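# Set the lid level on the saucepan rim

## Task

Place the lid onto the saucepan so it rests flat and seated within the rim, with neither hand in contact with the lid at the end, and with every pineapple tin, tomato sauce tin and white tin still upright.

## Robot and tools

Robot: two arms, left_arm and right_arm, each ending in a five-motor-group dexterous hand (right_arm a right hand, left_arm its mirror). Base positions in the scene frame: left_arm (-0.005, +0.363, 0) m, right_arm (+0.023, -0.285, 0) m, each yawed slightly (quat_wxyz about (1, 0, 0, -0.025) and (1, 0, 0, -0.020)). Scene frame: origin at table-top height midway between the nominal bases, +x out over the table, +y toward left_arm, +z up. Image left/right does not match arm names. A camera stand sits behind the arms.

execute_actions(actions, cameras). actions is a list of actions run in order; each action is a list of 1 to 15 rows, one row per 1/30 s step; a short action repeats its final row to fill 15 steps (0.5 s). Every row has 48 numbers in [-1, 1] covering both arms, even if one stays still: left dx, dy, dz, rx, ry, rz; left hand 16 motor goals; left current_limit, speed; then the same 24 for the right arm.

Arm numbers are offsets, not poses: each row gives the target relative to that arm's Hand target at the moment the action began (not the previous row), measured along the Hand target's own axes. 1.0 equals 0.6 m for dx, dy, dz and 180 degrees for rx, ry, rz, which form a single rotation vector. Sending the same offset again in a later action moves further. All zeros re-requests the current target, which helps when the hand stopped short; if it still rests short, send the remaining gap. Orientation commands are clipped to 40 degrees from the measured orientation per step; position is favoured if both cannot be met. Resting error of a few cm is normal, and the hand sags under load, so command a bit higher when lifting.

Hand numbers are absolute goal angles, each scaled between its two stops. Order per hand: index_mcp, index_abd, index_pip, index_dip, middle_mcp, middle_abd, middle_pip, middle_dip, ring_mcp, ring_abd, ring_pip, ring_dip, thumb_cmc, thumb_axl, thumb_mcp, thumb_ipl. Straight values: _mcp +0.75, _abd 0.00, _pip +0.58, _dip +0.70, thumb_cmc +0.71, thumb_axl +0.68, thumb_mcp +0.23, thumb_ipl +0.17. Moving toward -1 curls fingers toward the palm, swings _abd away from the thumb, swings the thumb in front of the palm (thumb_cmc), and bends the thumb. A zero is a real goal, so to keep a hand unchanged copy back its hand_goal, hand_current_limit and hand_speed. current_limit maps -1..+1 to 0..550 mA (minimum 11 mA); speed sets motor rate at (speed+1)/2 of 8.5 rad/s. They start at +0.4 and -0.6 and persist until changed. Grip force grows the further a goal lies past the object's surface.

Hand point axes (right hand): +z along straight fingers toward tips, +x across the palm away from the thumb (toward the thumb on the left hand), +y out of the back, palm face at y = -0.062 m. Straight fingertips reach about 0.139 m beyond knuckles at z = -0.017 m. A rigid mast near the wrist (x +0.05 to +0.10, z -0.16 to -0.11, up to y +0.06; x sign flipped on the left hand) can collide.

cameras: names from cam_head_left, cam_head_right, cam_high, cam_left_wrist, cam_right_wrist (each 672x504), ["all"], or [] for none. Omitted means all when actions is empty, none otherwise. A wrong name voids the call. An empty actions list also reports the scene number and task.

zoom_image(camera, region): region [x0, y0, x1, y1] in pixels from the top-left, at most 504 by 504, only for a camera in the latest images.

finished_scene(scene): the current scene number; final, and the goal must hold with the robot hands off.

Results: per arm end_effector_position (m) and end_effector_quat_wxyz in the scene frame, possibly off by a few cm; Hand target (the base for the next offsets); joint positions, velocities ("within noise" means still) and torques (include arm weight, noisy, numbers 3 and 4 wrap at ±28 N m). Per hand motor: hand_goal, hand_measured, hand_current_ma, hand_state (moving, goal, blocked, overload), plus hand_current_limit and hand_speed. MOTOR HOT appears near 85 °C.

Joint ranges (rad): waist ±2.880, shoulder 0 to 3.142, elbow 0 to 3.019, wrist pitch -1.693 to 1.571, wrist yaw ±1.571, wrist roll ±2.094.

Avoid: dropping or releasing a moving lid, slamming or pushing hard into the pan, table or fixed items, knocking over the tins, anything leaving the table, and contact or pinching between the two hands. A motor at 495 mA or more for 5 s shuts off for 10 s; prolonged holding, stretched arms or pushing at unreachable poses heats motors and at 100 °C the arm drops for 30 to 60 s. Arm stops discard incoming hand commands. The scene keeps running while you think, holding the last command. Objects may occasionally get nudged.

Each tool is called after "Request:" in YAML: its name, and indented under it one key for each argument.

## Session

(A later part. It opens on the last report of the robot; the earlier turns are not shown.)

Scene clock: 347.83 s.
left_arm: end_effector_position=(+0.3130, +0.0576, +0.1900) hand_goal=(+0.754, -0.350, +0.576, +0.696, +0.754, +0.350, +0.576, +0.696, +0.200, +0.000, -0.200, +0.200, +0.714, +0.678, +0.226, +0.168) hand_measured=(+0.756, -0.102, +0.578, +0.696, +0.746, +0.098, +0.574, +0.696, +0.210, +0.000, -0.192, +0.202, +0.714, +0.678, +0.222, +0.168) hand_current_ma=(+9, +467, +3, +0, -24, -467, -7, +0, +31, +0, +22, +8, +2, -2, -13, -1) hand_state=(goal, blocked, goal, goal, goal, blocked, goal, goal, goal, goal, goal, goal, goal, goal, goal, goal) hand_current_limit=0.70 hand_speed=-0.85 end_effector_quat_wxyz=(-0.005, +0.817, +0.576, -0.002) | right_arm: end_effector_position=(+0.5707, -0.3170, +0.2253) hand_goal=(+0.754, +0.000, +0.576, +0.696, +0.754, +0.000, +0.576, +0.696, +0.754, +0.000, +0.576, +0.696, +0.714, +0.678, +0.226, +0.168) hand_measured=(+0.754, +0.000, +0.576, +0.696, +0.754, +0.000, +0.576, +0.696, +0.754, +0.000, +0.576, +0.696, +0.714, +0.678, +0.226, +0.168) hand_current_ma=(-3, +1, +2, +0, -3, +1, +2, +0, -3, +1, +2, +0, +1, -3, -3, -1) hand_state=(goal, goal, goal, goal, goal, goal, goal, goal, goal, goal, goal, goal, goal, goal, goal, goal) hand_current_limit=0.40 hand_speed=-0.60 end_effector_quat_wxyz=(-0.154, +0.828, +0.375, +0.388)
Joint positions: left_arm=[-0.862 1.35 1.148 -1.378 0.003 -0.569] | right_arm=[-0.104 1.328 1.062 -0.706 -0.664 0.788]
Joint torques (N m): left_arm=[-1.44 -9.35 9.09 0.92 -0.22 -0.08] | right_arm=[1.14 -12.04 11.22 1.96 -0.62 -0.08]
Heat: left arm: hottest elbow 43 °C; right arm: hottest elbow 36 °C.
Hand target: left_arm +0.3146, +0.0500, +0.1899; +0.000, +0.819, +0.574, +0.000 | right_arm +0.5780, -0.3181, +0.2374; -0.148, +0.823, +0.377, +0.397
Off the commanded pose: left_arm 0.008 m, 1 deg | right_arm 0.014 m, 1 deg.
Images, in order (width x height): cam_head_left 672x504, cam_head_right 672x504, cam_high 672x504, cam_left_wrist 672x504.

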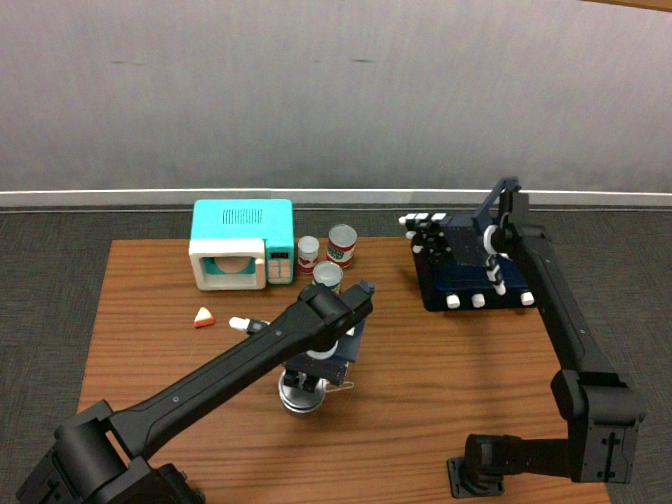

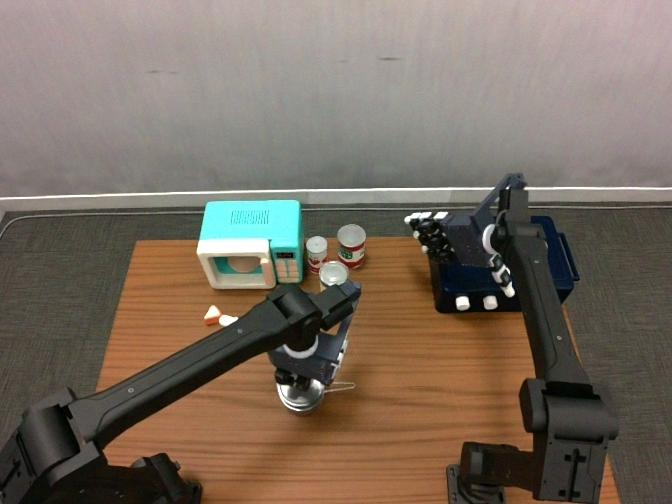

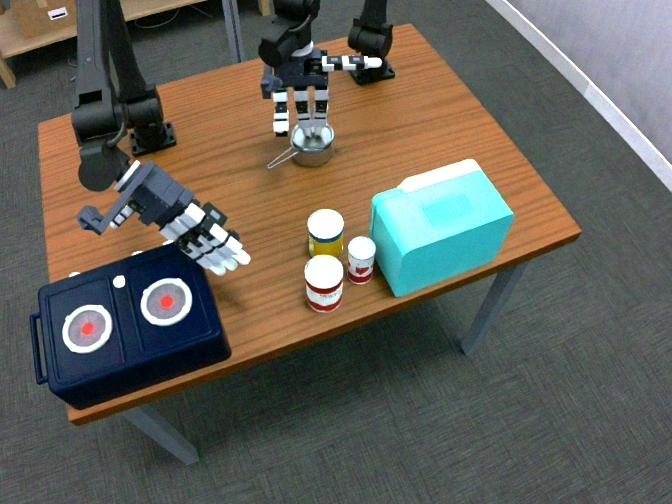

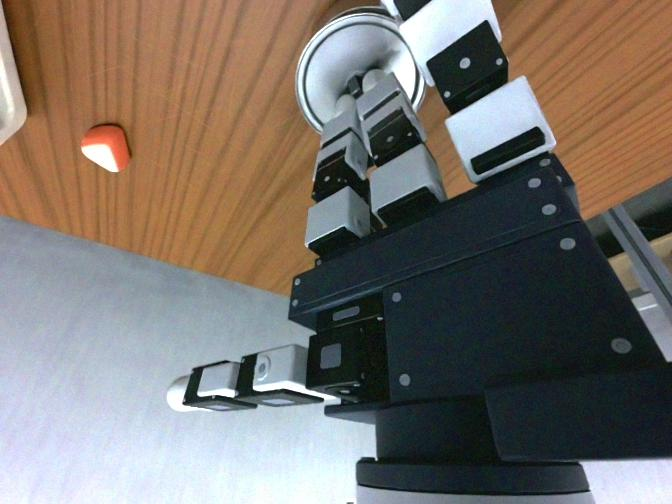

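Request:
execute_actions:
  actions:
    - [[0,-0.002,0.018,0,0,0,0.754,-0.35,0.576,0.696,0.754,0.35,0.576,0.696,0.2,0,-0.2,0.2,0.714,0.678,0.226,0.168,0.7,-0.85,0,0,0,0,0,0,0.754,0,0.576,0.696,0.754,0,0.576,0.696,0.754,0,0.576,0.696,0.714,0.678,0.226,0.168,0.4,-0.6]]
  cameras: ["cam_head_left","cam_head_right","cam_high","cam_left_wrist"]

Request:
zoom_image:
  camera: "cam_high"
  region: [270, 100, 350, 180]

Request:
zoom_image:
  camera: "cam_head_left"
  region: [265, 350, 345, 430]

Request:
zoom_image:
  camera: "cam_head_right"
  region: [265, 350, 345, 430]

Scene clock: 368.70 s.
left_arm: end_effector_position=(+0.3125, +0.0569, +0.1823) hand_goal=(+0.754, -0.350, +0.576, +0.696, +0.754, +0.350, +0.576, +0.696, +0.200, +0.000, -0.200, +0.200, +0.714, +0.678, +0.226, +0.168) hand_measured=(+0.756, -0.102, +0.578, +0.696, +0.746, +0.098, +0.574, +0.696, +0.210, +0.000, -0.192, +0.202, +0.714, +0.678, +0.222, +0.168) hand_current_ma=(+9, +468, +3, +0, -24, -467, -7, +0, +31, +0, +22, +8, +2, -2, -13, -1) hand_state=(goal, blocked, goal, goal, goal, blocked, goal, goal, goal, goal, goal, goal, goal, goal, goal, goal) hand_current_limit=0.70 hand_speed=-0.85 end_effector_quat_wxyz=(-0.001, +0.818, +0.576, -0.002) | right_arm: end_effector_position=(+0.5707, -0.3170, +0.2253) hand_goal=(+0.754, +0.000, +0.576, +0.696, +0.754, +0.000, +0.576, +0.696, +0.754, +0.000, +0.576, +0.696, +0.714, +0.678, +0.226, +0.168) hand_measured=(+0.754, +0.000, +0.576, +0.696, +0.754, +0.000, +0.576, +0.696, +0.754, +0.000, +0.576, +0.696, +0.714, +0.678, +0.226, +0.168) hand_current_ma=(-3, +1, +2, +0, -3, +1, +2, +0, -3, +1, +2, +0, +1, -3, -3, -1) hand_state=(goal, goal, goal, goal, goal, goal, goal, goal, goal, goal, goal, goal, goal, goal, goal, goal) hand_current_limit=0.40 hand_speed=-0.60 end_effector_quat_wxyz=(-0.154, +0.828, +0.375, +0.388)
Joint positions: left_arm=[-0.864 1.35 1.126 -1.349 0.003 -0.569] | right_arm=[-0.104 1.328 1.062 -0.706 -0.664 0.788]
Joint torques (N m): left_arm=[-1.2 -8.94 8.83 0.98 -0.21 -0.1] | right_arm=[1.38 -12.1 11.28 1.91 -0.62 -0.07]
Heat: left arm: hottest elbow 42 °C; right arm: hottest elbow 36 °C.
Hand target: left_arm +0.3134, +0.0502, +0.1791; +0.001, +0.819, +0.574, +0.000 | right_arm +0.5780, -0.3181, +0.2374; -0.148, +0.823, +0.377, +0.397
Off the commanded pose: left_arm 0.007 m, 0 deg | right_arm 0.014 m, 1 deg.
Images, in order (width x height): cam_head_left 672x504, cam_head_right 672x504, cam_high 672x504, cam_left_wrist 672x504.

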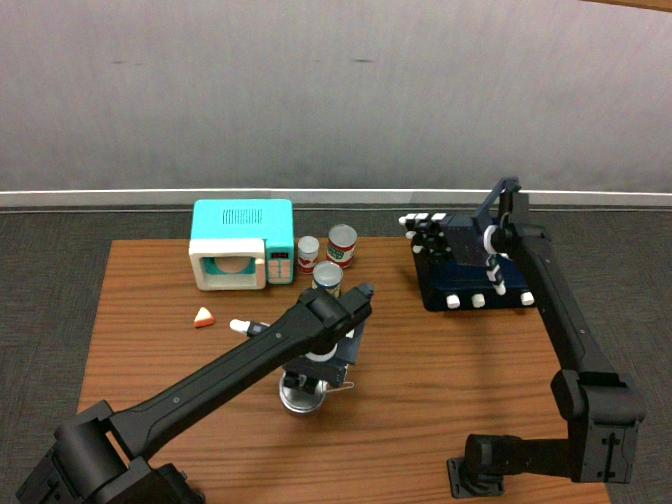

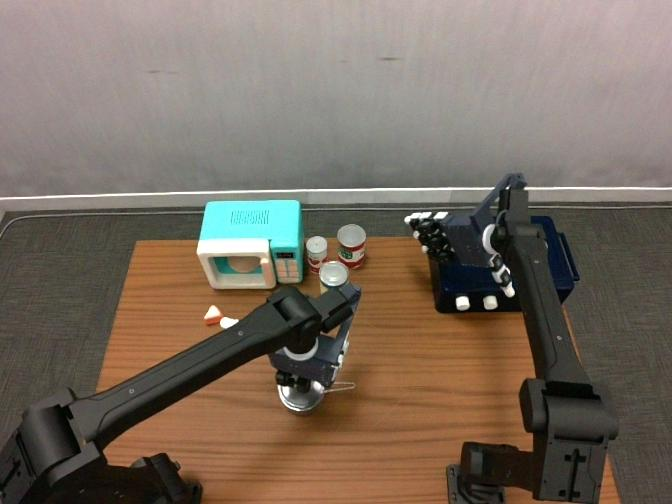

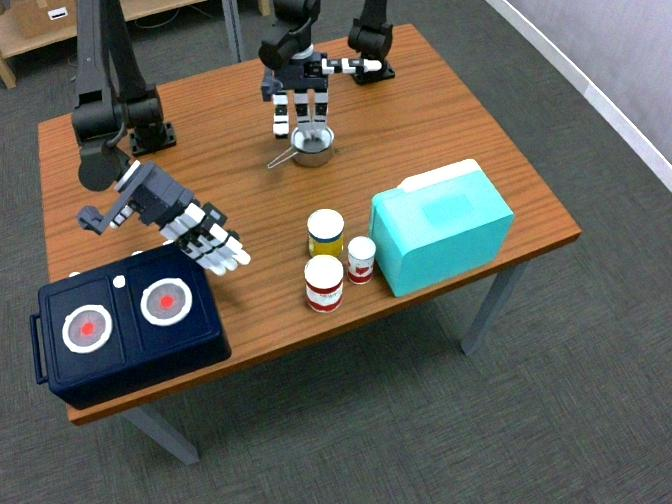

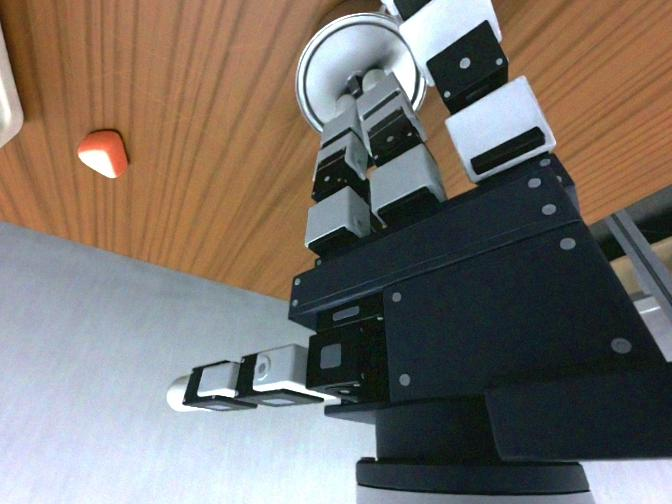

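Scaled by 6.300.

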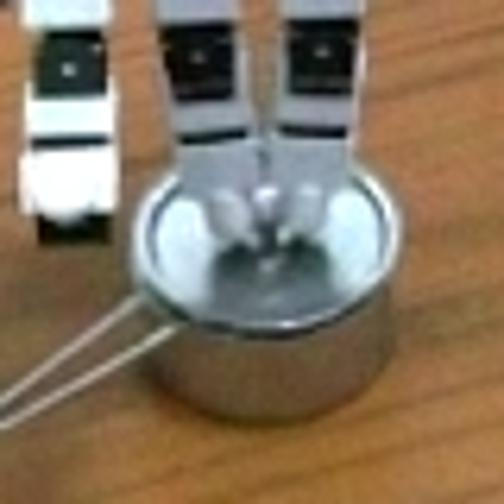

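Scaled by 6.300.

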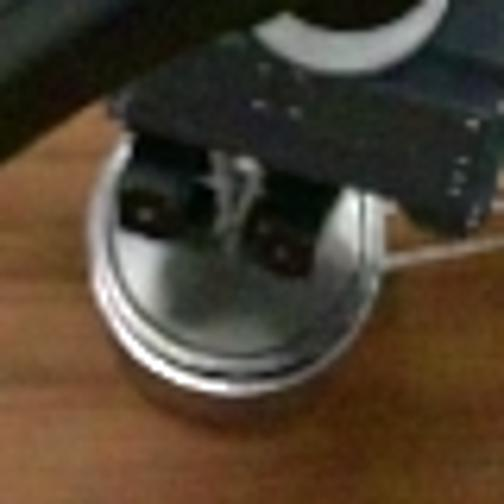

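Scaled by 6.300.

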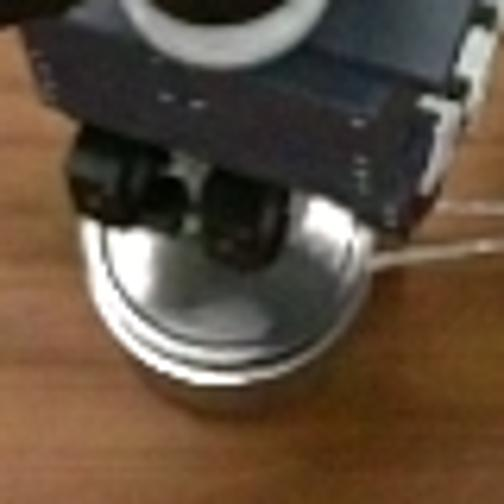

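Request:
execute_actions:
  actions:
    - [[-0.0007,-0.0068,0.015,0,0,0,0.754,-0.35,0.576,0.696,0.754,0.35,0.576,0.696,0.2,0,-0.2,0.2,0.714,0.678,0.226,0.168,0.7,-0.85,0,0,0,0,0,0,0.754,0,0.576,0.696,0.754,0,0.576,0.696,0.754,0,0.576,0.696,0.714,0.678,0.226,0.168,0.4,-0.6]]
  cameras: ["cam_head_left","cam_head_right","cam_high","cam_left_wrist"]

Request:
zoom_image:
  camera: "cam_high"
  region: [270, 100, 350, 180]

Request:
zoom_image:
  camera: "cam_head_left"
  region: [265, 350, 345, 430]

Request:
zoom_image:
  camera: "cam_head_right"
  region: [265, 350, 345, 430]

Request:
zoom_image:
  camera: "cam_left_wrist"
  region: [290, 0, 440, 150]

Scene clock: 385.90 s.
left_arm: end_effector_position=(+0.3084, +0.0573, +0.1721) hand_goal=(+0.754, -0.350, +0.576, +0.696, +0.754, +0.350, +0.576, +0.696, +0.200, +0.000, -0.200, +0.200, +0.714, +0.678, +0.226, +0.168) hand_measured=(+0.756, -0.102, +0.578, +0.696, +0.746, +0.098, +0.574, +0.696, +0.210, +0.000, -0.192, +0.202, +0.714, +0.678, +0.222, +0.168) hand_current_ma=(+9, +467, +3, +0, -24, -467, -7, +0, +31, +0, +22, +8, +2, -2, -13, -1) hand_state=(goal, blocked, goal, goal, goal, blocked, goal, goal, goal, goal, goal, goal, goal, goal, goal, goal) hand_current_limit=0.70 hand_speed=-0.85 end_effector_quat_wxyz=(-0.002, +0.819, +0.573, -0.002) | right_arm: end_effector_position=(+0.5707, -0.3170, +0.2253) hand_goal=(+0.754, +0.000, +0.576, +0.696, +0.754, +0.000, +0.576, +0.696, +0.754, +0.000, +0.576, +0.696, +0.714, +0.678, +0.226, +0.168) hand_measured=(+0.754, +0.000, +0.576, +0.696, +0.754, +0.000, +0.576, +0.696, +0.754, +0.000, +0.576, +0.696, +0.714, +0.678, +0.226, +0.168) hand_current_ma=(-3, +1, +2, +0, -3, +1, +2, +0, -3, +1, +2, +0, +1, -3, -3, -1) hand_state=(goal, goal, goal, goal, goal, goal, goal, goal, goal, goal, goal, goal, goal, goal, goal, goal) hand_current_limit=0.40 hand_speed=-0.60 end_effector_quat_wxyz=(-0.154, +0.828, +0.375, +0.388)
Joint positions: left_arm=[-0.871 1.35 1.099 -1.325 0.003 -0.571] | right_arm=[-0.104 1.328 1.062 -0.706 -0.664 0.788]
Joint torques (N m): left_arm=[-1.38 -8.94 8.87 0.92 -0.19 -0.15] | right_arm=[1.14 -12.04 11.29 1.94 -0.61 -0.08]
Heat: left arm: hottest elbow 40 °C; right arm: hottest elbow 36 °C.
Hand target: left_arm +0.3094, +0.0514, +0.1700; +0.000, +0.819, +0.574, +0.000 | right_arm +0.5780, -0.3181, +0.2374; -0.148, +0.823, +0.377, +0.397
Off the commanded pose: left_arm 0.006 m, 0 deg | right_arm 0.014 m, 1 deg.
Images, in order (width x height): cam_head_left 672x504, cam_head_right 672x504, cam_high 672x504, cam_left_wrist 672x504.

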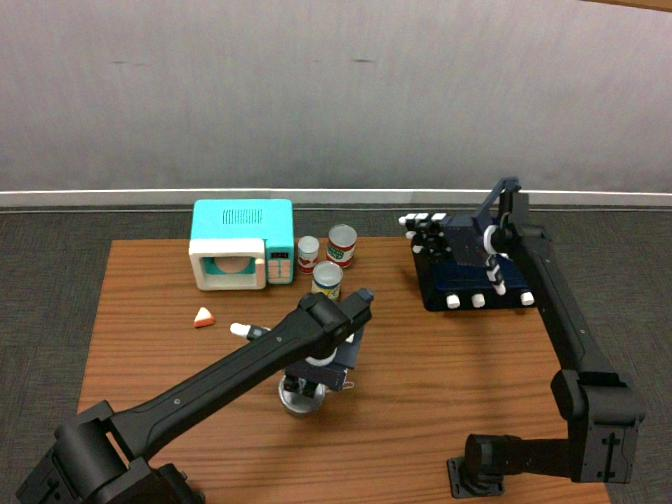

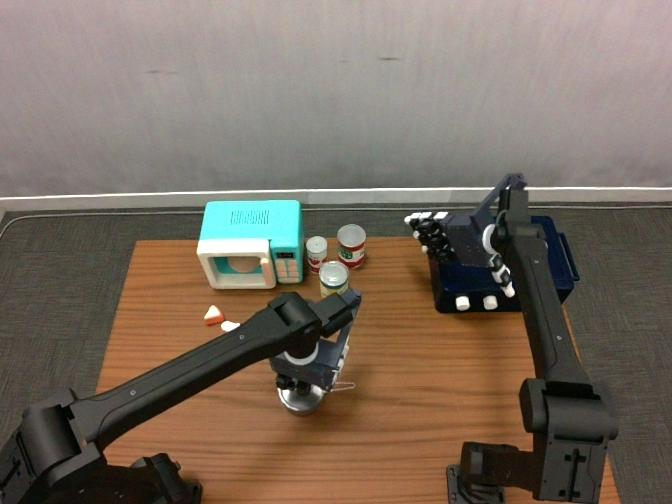

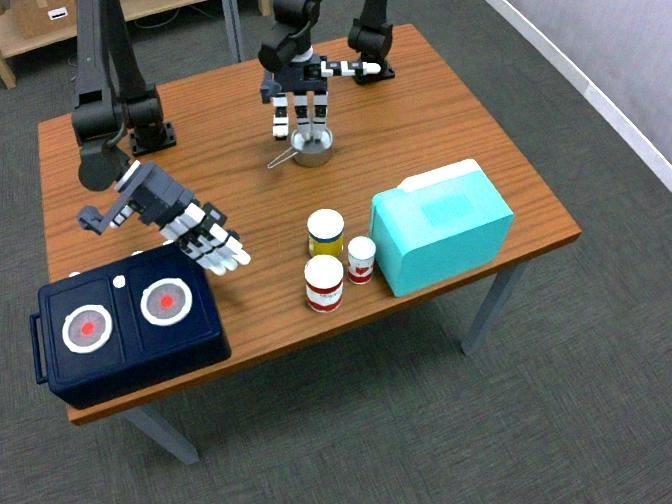

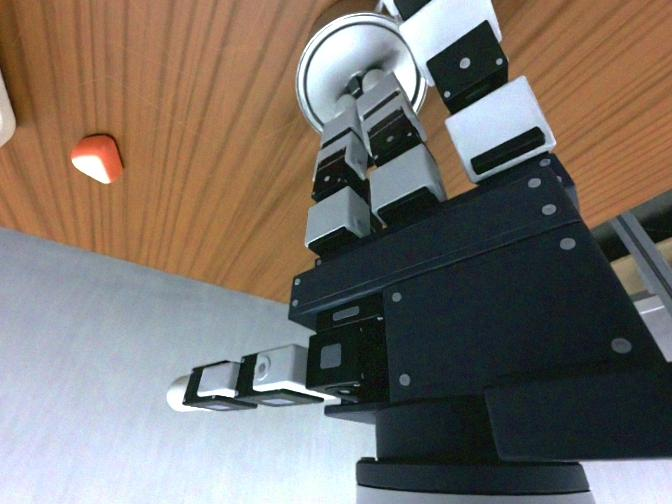

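Scaled by 6.300.

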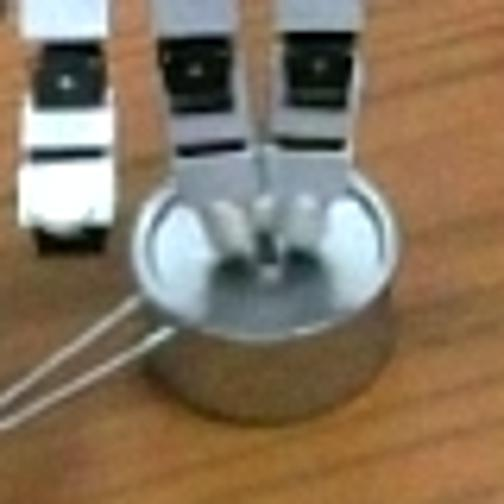

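Scaled by 6.300.

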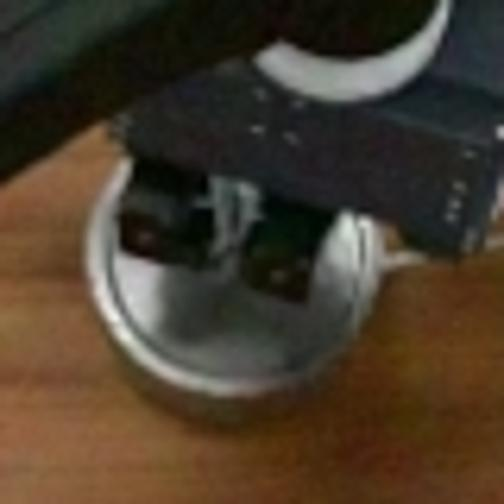

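Scaled by 6.300.

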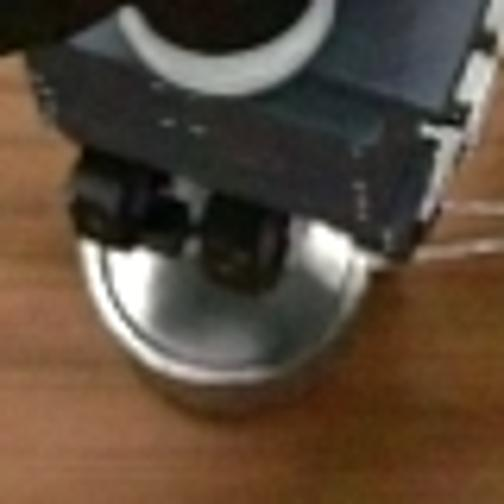

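Scaled by 3.360.

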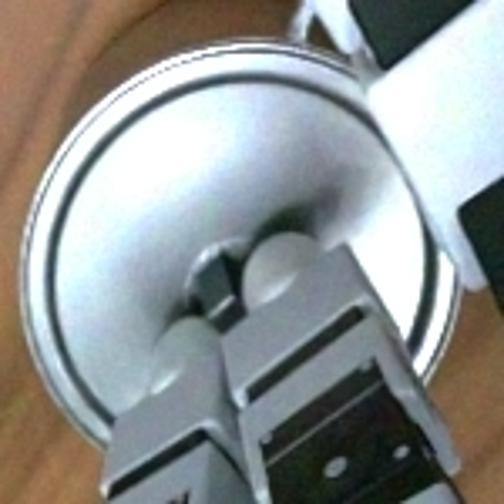

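Request:
execute_actions:
  actions:
    - [[0,0,0.01,0,0,0,0.754,-0.35,0.576,0.696,0.754,0.35,0.576,0.696,0.2,0,-0.2,0.2,0.714,0.678,0.226,0.168,0.7,-0.85,0,0,0,0,0,0,0.754,0,0.576,0.696,0.754,0,0.576,0.696,0.754,0,0.576,0.696,0.714,0.678,0.226,0.168,0.4,-0.6]]
  cameras: ["cam_head_left","cam_head_right","cam_high"]

Request:
zoom_image:
  camera: "cam_high"
  region: [270, 100, 350, 180]

Request:
zoom_image:
  camera: "cam_head_left"
  region: [265, 350, 345, 430]

Request:
zoom_image:
  camera: "cam_head_right"
  region: [265, 350, 345, 430]

Scene clock: 395.83 s.
left_arm: end_effector_position=(+0.3090, +0.0568, +0.1708) hand_goal=(+0.754, -0.350, +0.576, +0.696, +0.754, +0.350, +0.576, +0.696, +0.200, +0.000, -0.200, +0.200, +0.714, +0.678, +0.226, +0.168) hand_measured=(+0.760, -0.102, +0.578, +0.696, +0.752, +0.098, +0.574, +0.696, +0.210, +0.000, -0.192, +0.202, +0.714, +0.678, +0.222, +0.168) hand_current_ma=(+23, +467, +8, +0, -8, -467, -6, +0, +31, +0, +22, +8, +2, -2, -13, -1) hand_state=(goal, blocked, goal, goal, goal, blocked, goal, goal, goal, goal, goal, goal, goal, goal, goal, goal) hand_current_limit=0.70 hand_speed=-0.85 end_effector_quat_wxyz=(+0.000, +0.819, +0.573, -0.001) | right_arm: end_effector_position=(+0.5707, -0.3170, +0.2253) hand_goal=(+0.754, +0.000, +0.576, +0.696, +0.754, +0.000, +0.576, +0.696, +0.754, +0.000, +0.576, +0.696, +0.714, +0.678, +0.226, +0.168) hand_measured=(+0.754, +0.000, +0.576, +0.696, +0.754, +0.000, +0.576, +0.696, +0.754, +0.000, +0.576, +0.696, +0.714, +0.678, +0.226, +0.168) hand_current_ma=(-3, +1, +2, +0, -3, +1, +2, +0, -3, +1, +2, +0, +1, -3, -3, -1) hand_state=(goal, goal, goal, goal, goal, goal, goal, goal, goal, goal, goal, goal, goal, goal, goal, goal) hand_current_limit=0.40 hand_speed=-0.60 end_effector_quat_wxyz=(-0.154, +0.828, +0.375, +0.388)
Joint positions: left_arm=[-0.871 1.35 1.094 -1.316 0.003 -0.571] | right_arm=[-0.104 1.328 1.062 -0.706 -0.664 0.788]
Joint torques (N m): left_arm=[-1.08 -8.47 8.28 1.2 -0.17 -0.16] | right_arm=[1.14 -12.28 11.23 1.89 -0.61 -0.06]
Heat: left arm: hottest elbow 40 °C; right arm: hottest elbow 36 °C.
Hand target: left_arm +0.3094, +0.0513, +0.1640; +0.000, +0.819, +0.574, +0.000 | right_arm +0.5780, -0.3181, +0.2374; -0.148, +0.823, +0.377, +0.397
Off the commanded pose: left_arm 0.009 m, 0 deg | right_arm 0.014 m, 1 deg.
Images, in order (width x height): cam_head_left 672x504, cam_head_right 672x504, cam_high 672x504.

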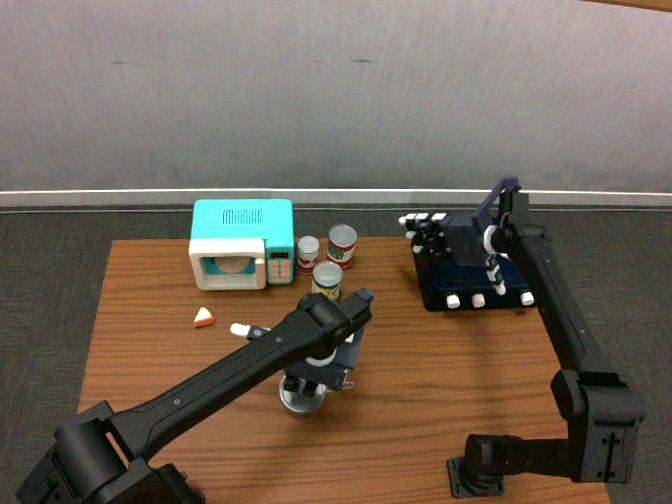

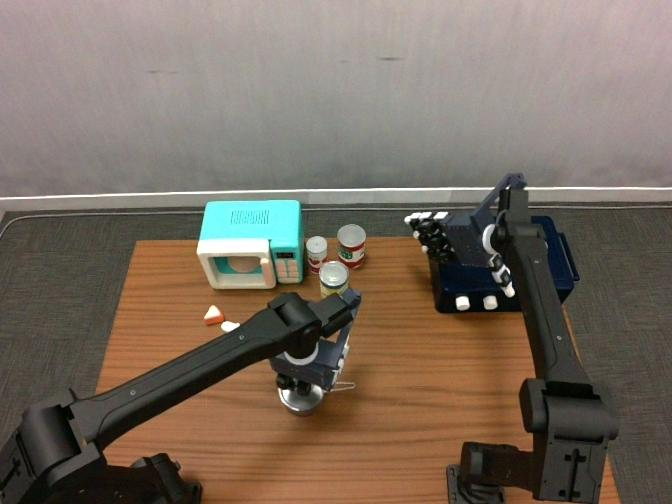

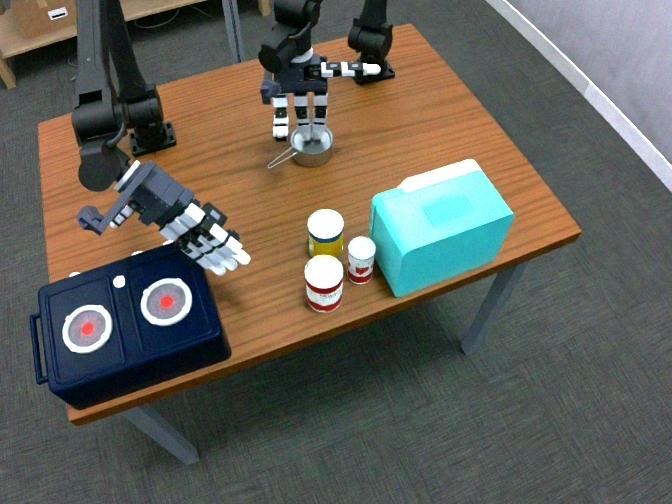

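Scaled by 6.300.

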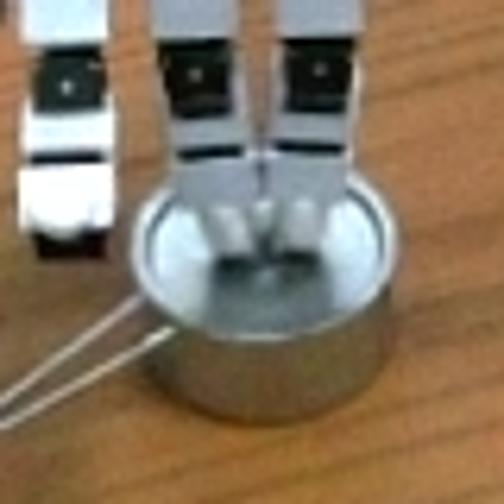

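Scaled by 6.300.

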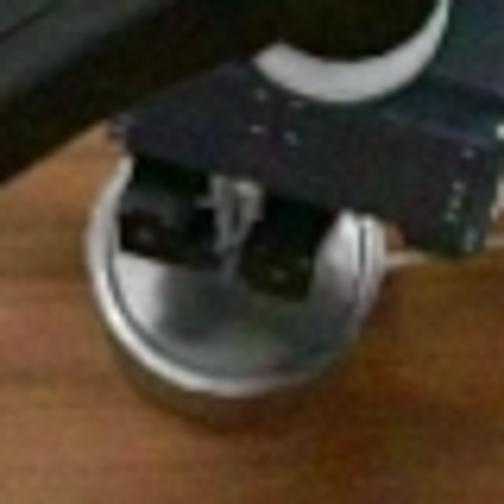

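Scaled by 6.300.

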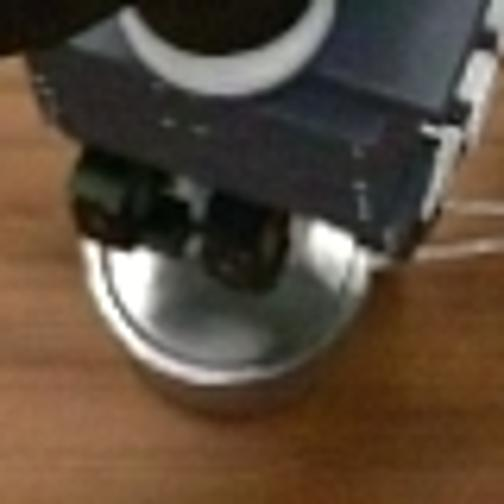

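Request:
execute_actions:
  actions:
    - [[0,0,-0.008,0,0,0,0.754,0.04,0.576,0.696,0.754,-0.04,0.576,0.696,0.2,0,-0.2,0.2,0.714,0.678,0.226,0.168,0.4,-0.88,0,0,0,0,0,0,0.754,0,0.576,0.696,0.754,0,0.576,0.696,0.754,0,0.576,0.696,0.714,0.678,0.226,0.168,0.4,-0.6]]
    - [[0,0,0,0,0,0,0.754,0.04,0.576,0.696,0.754,-0.04,0.576,0.696,0.2,0,-0.2,0.2,0.714,0.678,0.226,0.168,0.4,-0.85,0,0,0,0,0,0,0.754,0,0.576,0.696,0.754,0,0.576,0.696,0.754,0,0.576,0.696,0.714,0.678,0.226,0.168,0.4,-0.6]]
    - [[0,0.01,-0.1,0,0,0,0.754,0.04,0.576,0.696,0.754,-0.04,0.576,0.696,0.2,0,-0.2,0.2,0.714,0.678,0.226,0.168,0.4,-0.85,0,0,0,0,0,0,0.754,0,0.576,0.696,0.754,0,0.576,0.696,0.754,0,0.576,0.696,0.714,0.678,0.226,0.168,0.4,-0.6]]
    - [[0,0,-0.06,0,0,0,0.754,0.04,0.576,0.696,0.754,-0.04,0.576,0.696,0.2,0,-0.2,0.2,0.714,0.678,0.226,0.168,0.4,-0.85,0,0,0,0,0,0,0.754,0,0.576,0.696,0.754,0,0.576,0.696,0.754,0,0.576,0.696,0.714,0.678,0.226,0.168,0.4,-0.6]]
    - [[-0.02,0.09,0,0,0,0,0.754,0.04,0.576,0.696,0.754,-0.04,0.576,0.696,0.2,0,-0.2,0.2,0.714,0.678,0.226,0.168,0.4,-0.85,0,0,0,0,0,0,0.754,0,0.576,0.696,0.754,0,0.576,0.696,0.754,0,0.576,0.696,0.714,0.678,0.226,0.168,0.4,-0.6]]
  cameras: ["cam_head_left","cam_head_right","cam_high"]

Request:
zoom_image:
  camera: "cam_high"
  region: [280, 110, 340, 170]

Request:
zoom_image:
  camera: "cam_head_left"
  region: [270, 355, 330, 415]

Request:
zoom_image:
  camera: "cam_head_right"
  region: [270, 355, 330, 415]

Scene clock: 415.50 s.
left_arm: end_effector_position=(+0.3527, +0.0285, +0.2521) hand_goal=(+0.754, +0.040, +0.576, +0.696, +0.754, -0.040, +0.576, +0.696, +0.200, +0.000, -0.200, +0.200, +0.714, +0.678, +0.226, +0.168) hand_measured=(+0.754, +0.038, +0.578, +0.696, +0.752, -0.038, +0.574, +0.696, +0.210, +0.000, -0.192, +0.202, +0.714, +0.678, +0.222, +0.168) hand_current_ma=(-1, -6, +5, +0, -5, +6, -6, +0, +31, +0, +22, +8, +2, -2, -13, -1) hand_state=(goal, goal, goal, goal, goal, goal, goal, goal, goal, goal, goal, goal, goal, goal, goal, goal) hand_current_limit=0.40 hand_speed=-0.85 end_effector_quat_wxyz=(-0.009, +0.816, +0.578, -0.001) | right_arm: end_effector_position=(+0.5707, -0.3170, +0.2253) hand_goal=(+0.754, +0.000, +0.576, +0.696, +0.754, +0.000, +0.576, +0.696, +0.754, +0.000, +0.576, +0.696, +0.714, +0.678, +0.226, +0.168) hand_measured=(+0.754, +0.000, +0.576, +0.696, +0.754, +0.000, +0.576, +0.696, +0.754, +0.000, +0.576, +0.696, +0.714, +0.678, +0.226, +0.168) hand_current_ma=(-3, +1, +2, +0, -3, +1, +2, +0, -3, +1, +2, +0, +1, -3, -3, -1) hand_state=(goal, goal, goal, goal, goal, goal, goal, goal, goal, goal, goal, goal, goal, goal, goal, goal) hand_current_limit=0.40 hand_speed=-0.60 end_effector_quat_wxyz=(-0.154, +0.828, +0.375, +0.388)
Joint positions: left_arm=[-0.831 1.46 1.424 -1.553 0.001 -0.542] | right_arm=[-0.104 1.328 1.062 -0.706 -0.664 0.788]
Joint torques (N m): left_arm=[-0.38 -11.22 12.18 -0.16 -0.13 0.06] | right_arm=[1.08 -11.99 11.26 1.99 -0.61 -0.08]
Heat: left arm: hottest elbow 40 °C; right arm: hottest elbow 36 °C.
Hand target: left_arm +0.3617, +0.0197, +0.2648; +0.000, +0.819, +0.574, -0.001 | right_arm +0.5780, -0.3181, +0.2374; -0.148, +0.823, +0.377, +0.397
Off the commanded pose: left_arm 0.018 m, 1 deg | right_arm 0.014 m, 1 deg.
Images, in order (width x height): cam_head_left 672x504, cam_head_right 672x504, cam_high 672x504.

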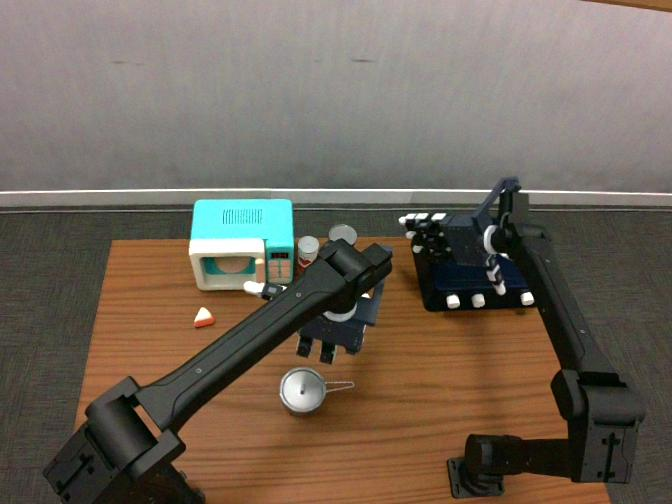

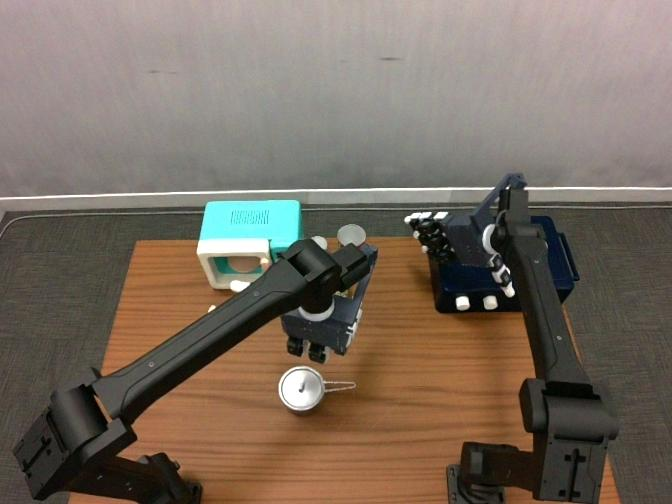

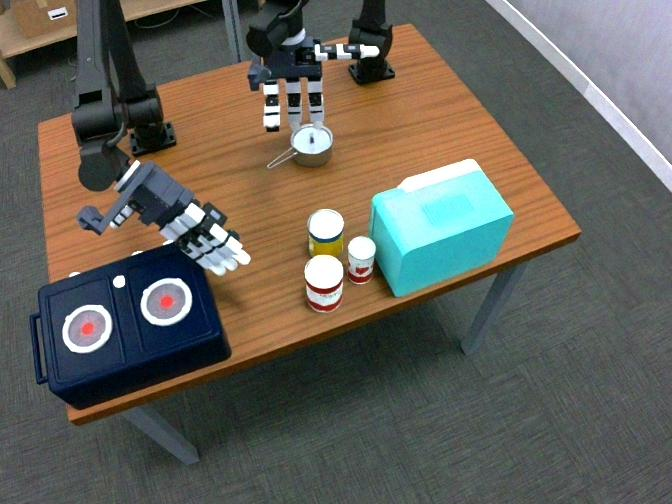

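Scaled by 8.400.

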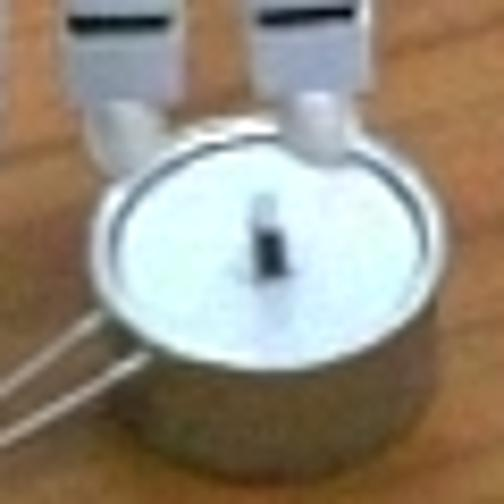

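Scaled by 8.400.

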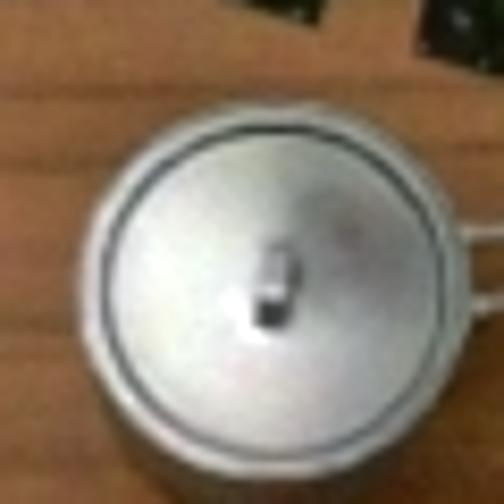

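Scaled by 8.400.

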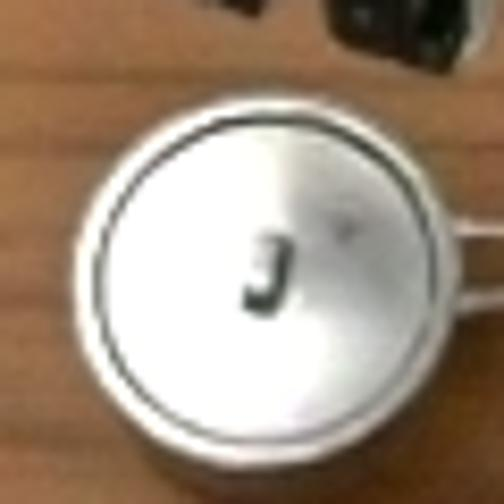

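Seated uniformly; hand is clear.

Request:
finished_scene:
  scene: 3

The scene is finished: the task was done.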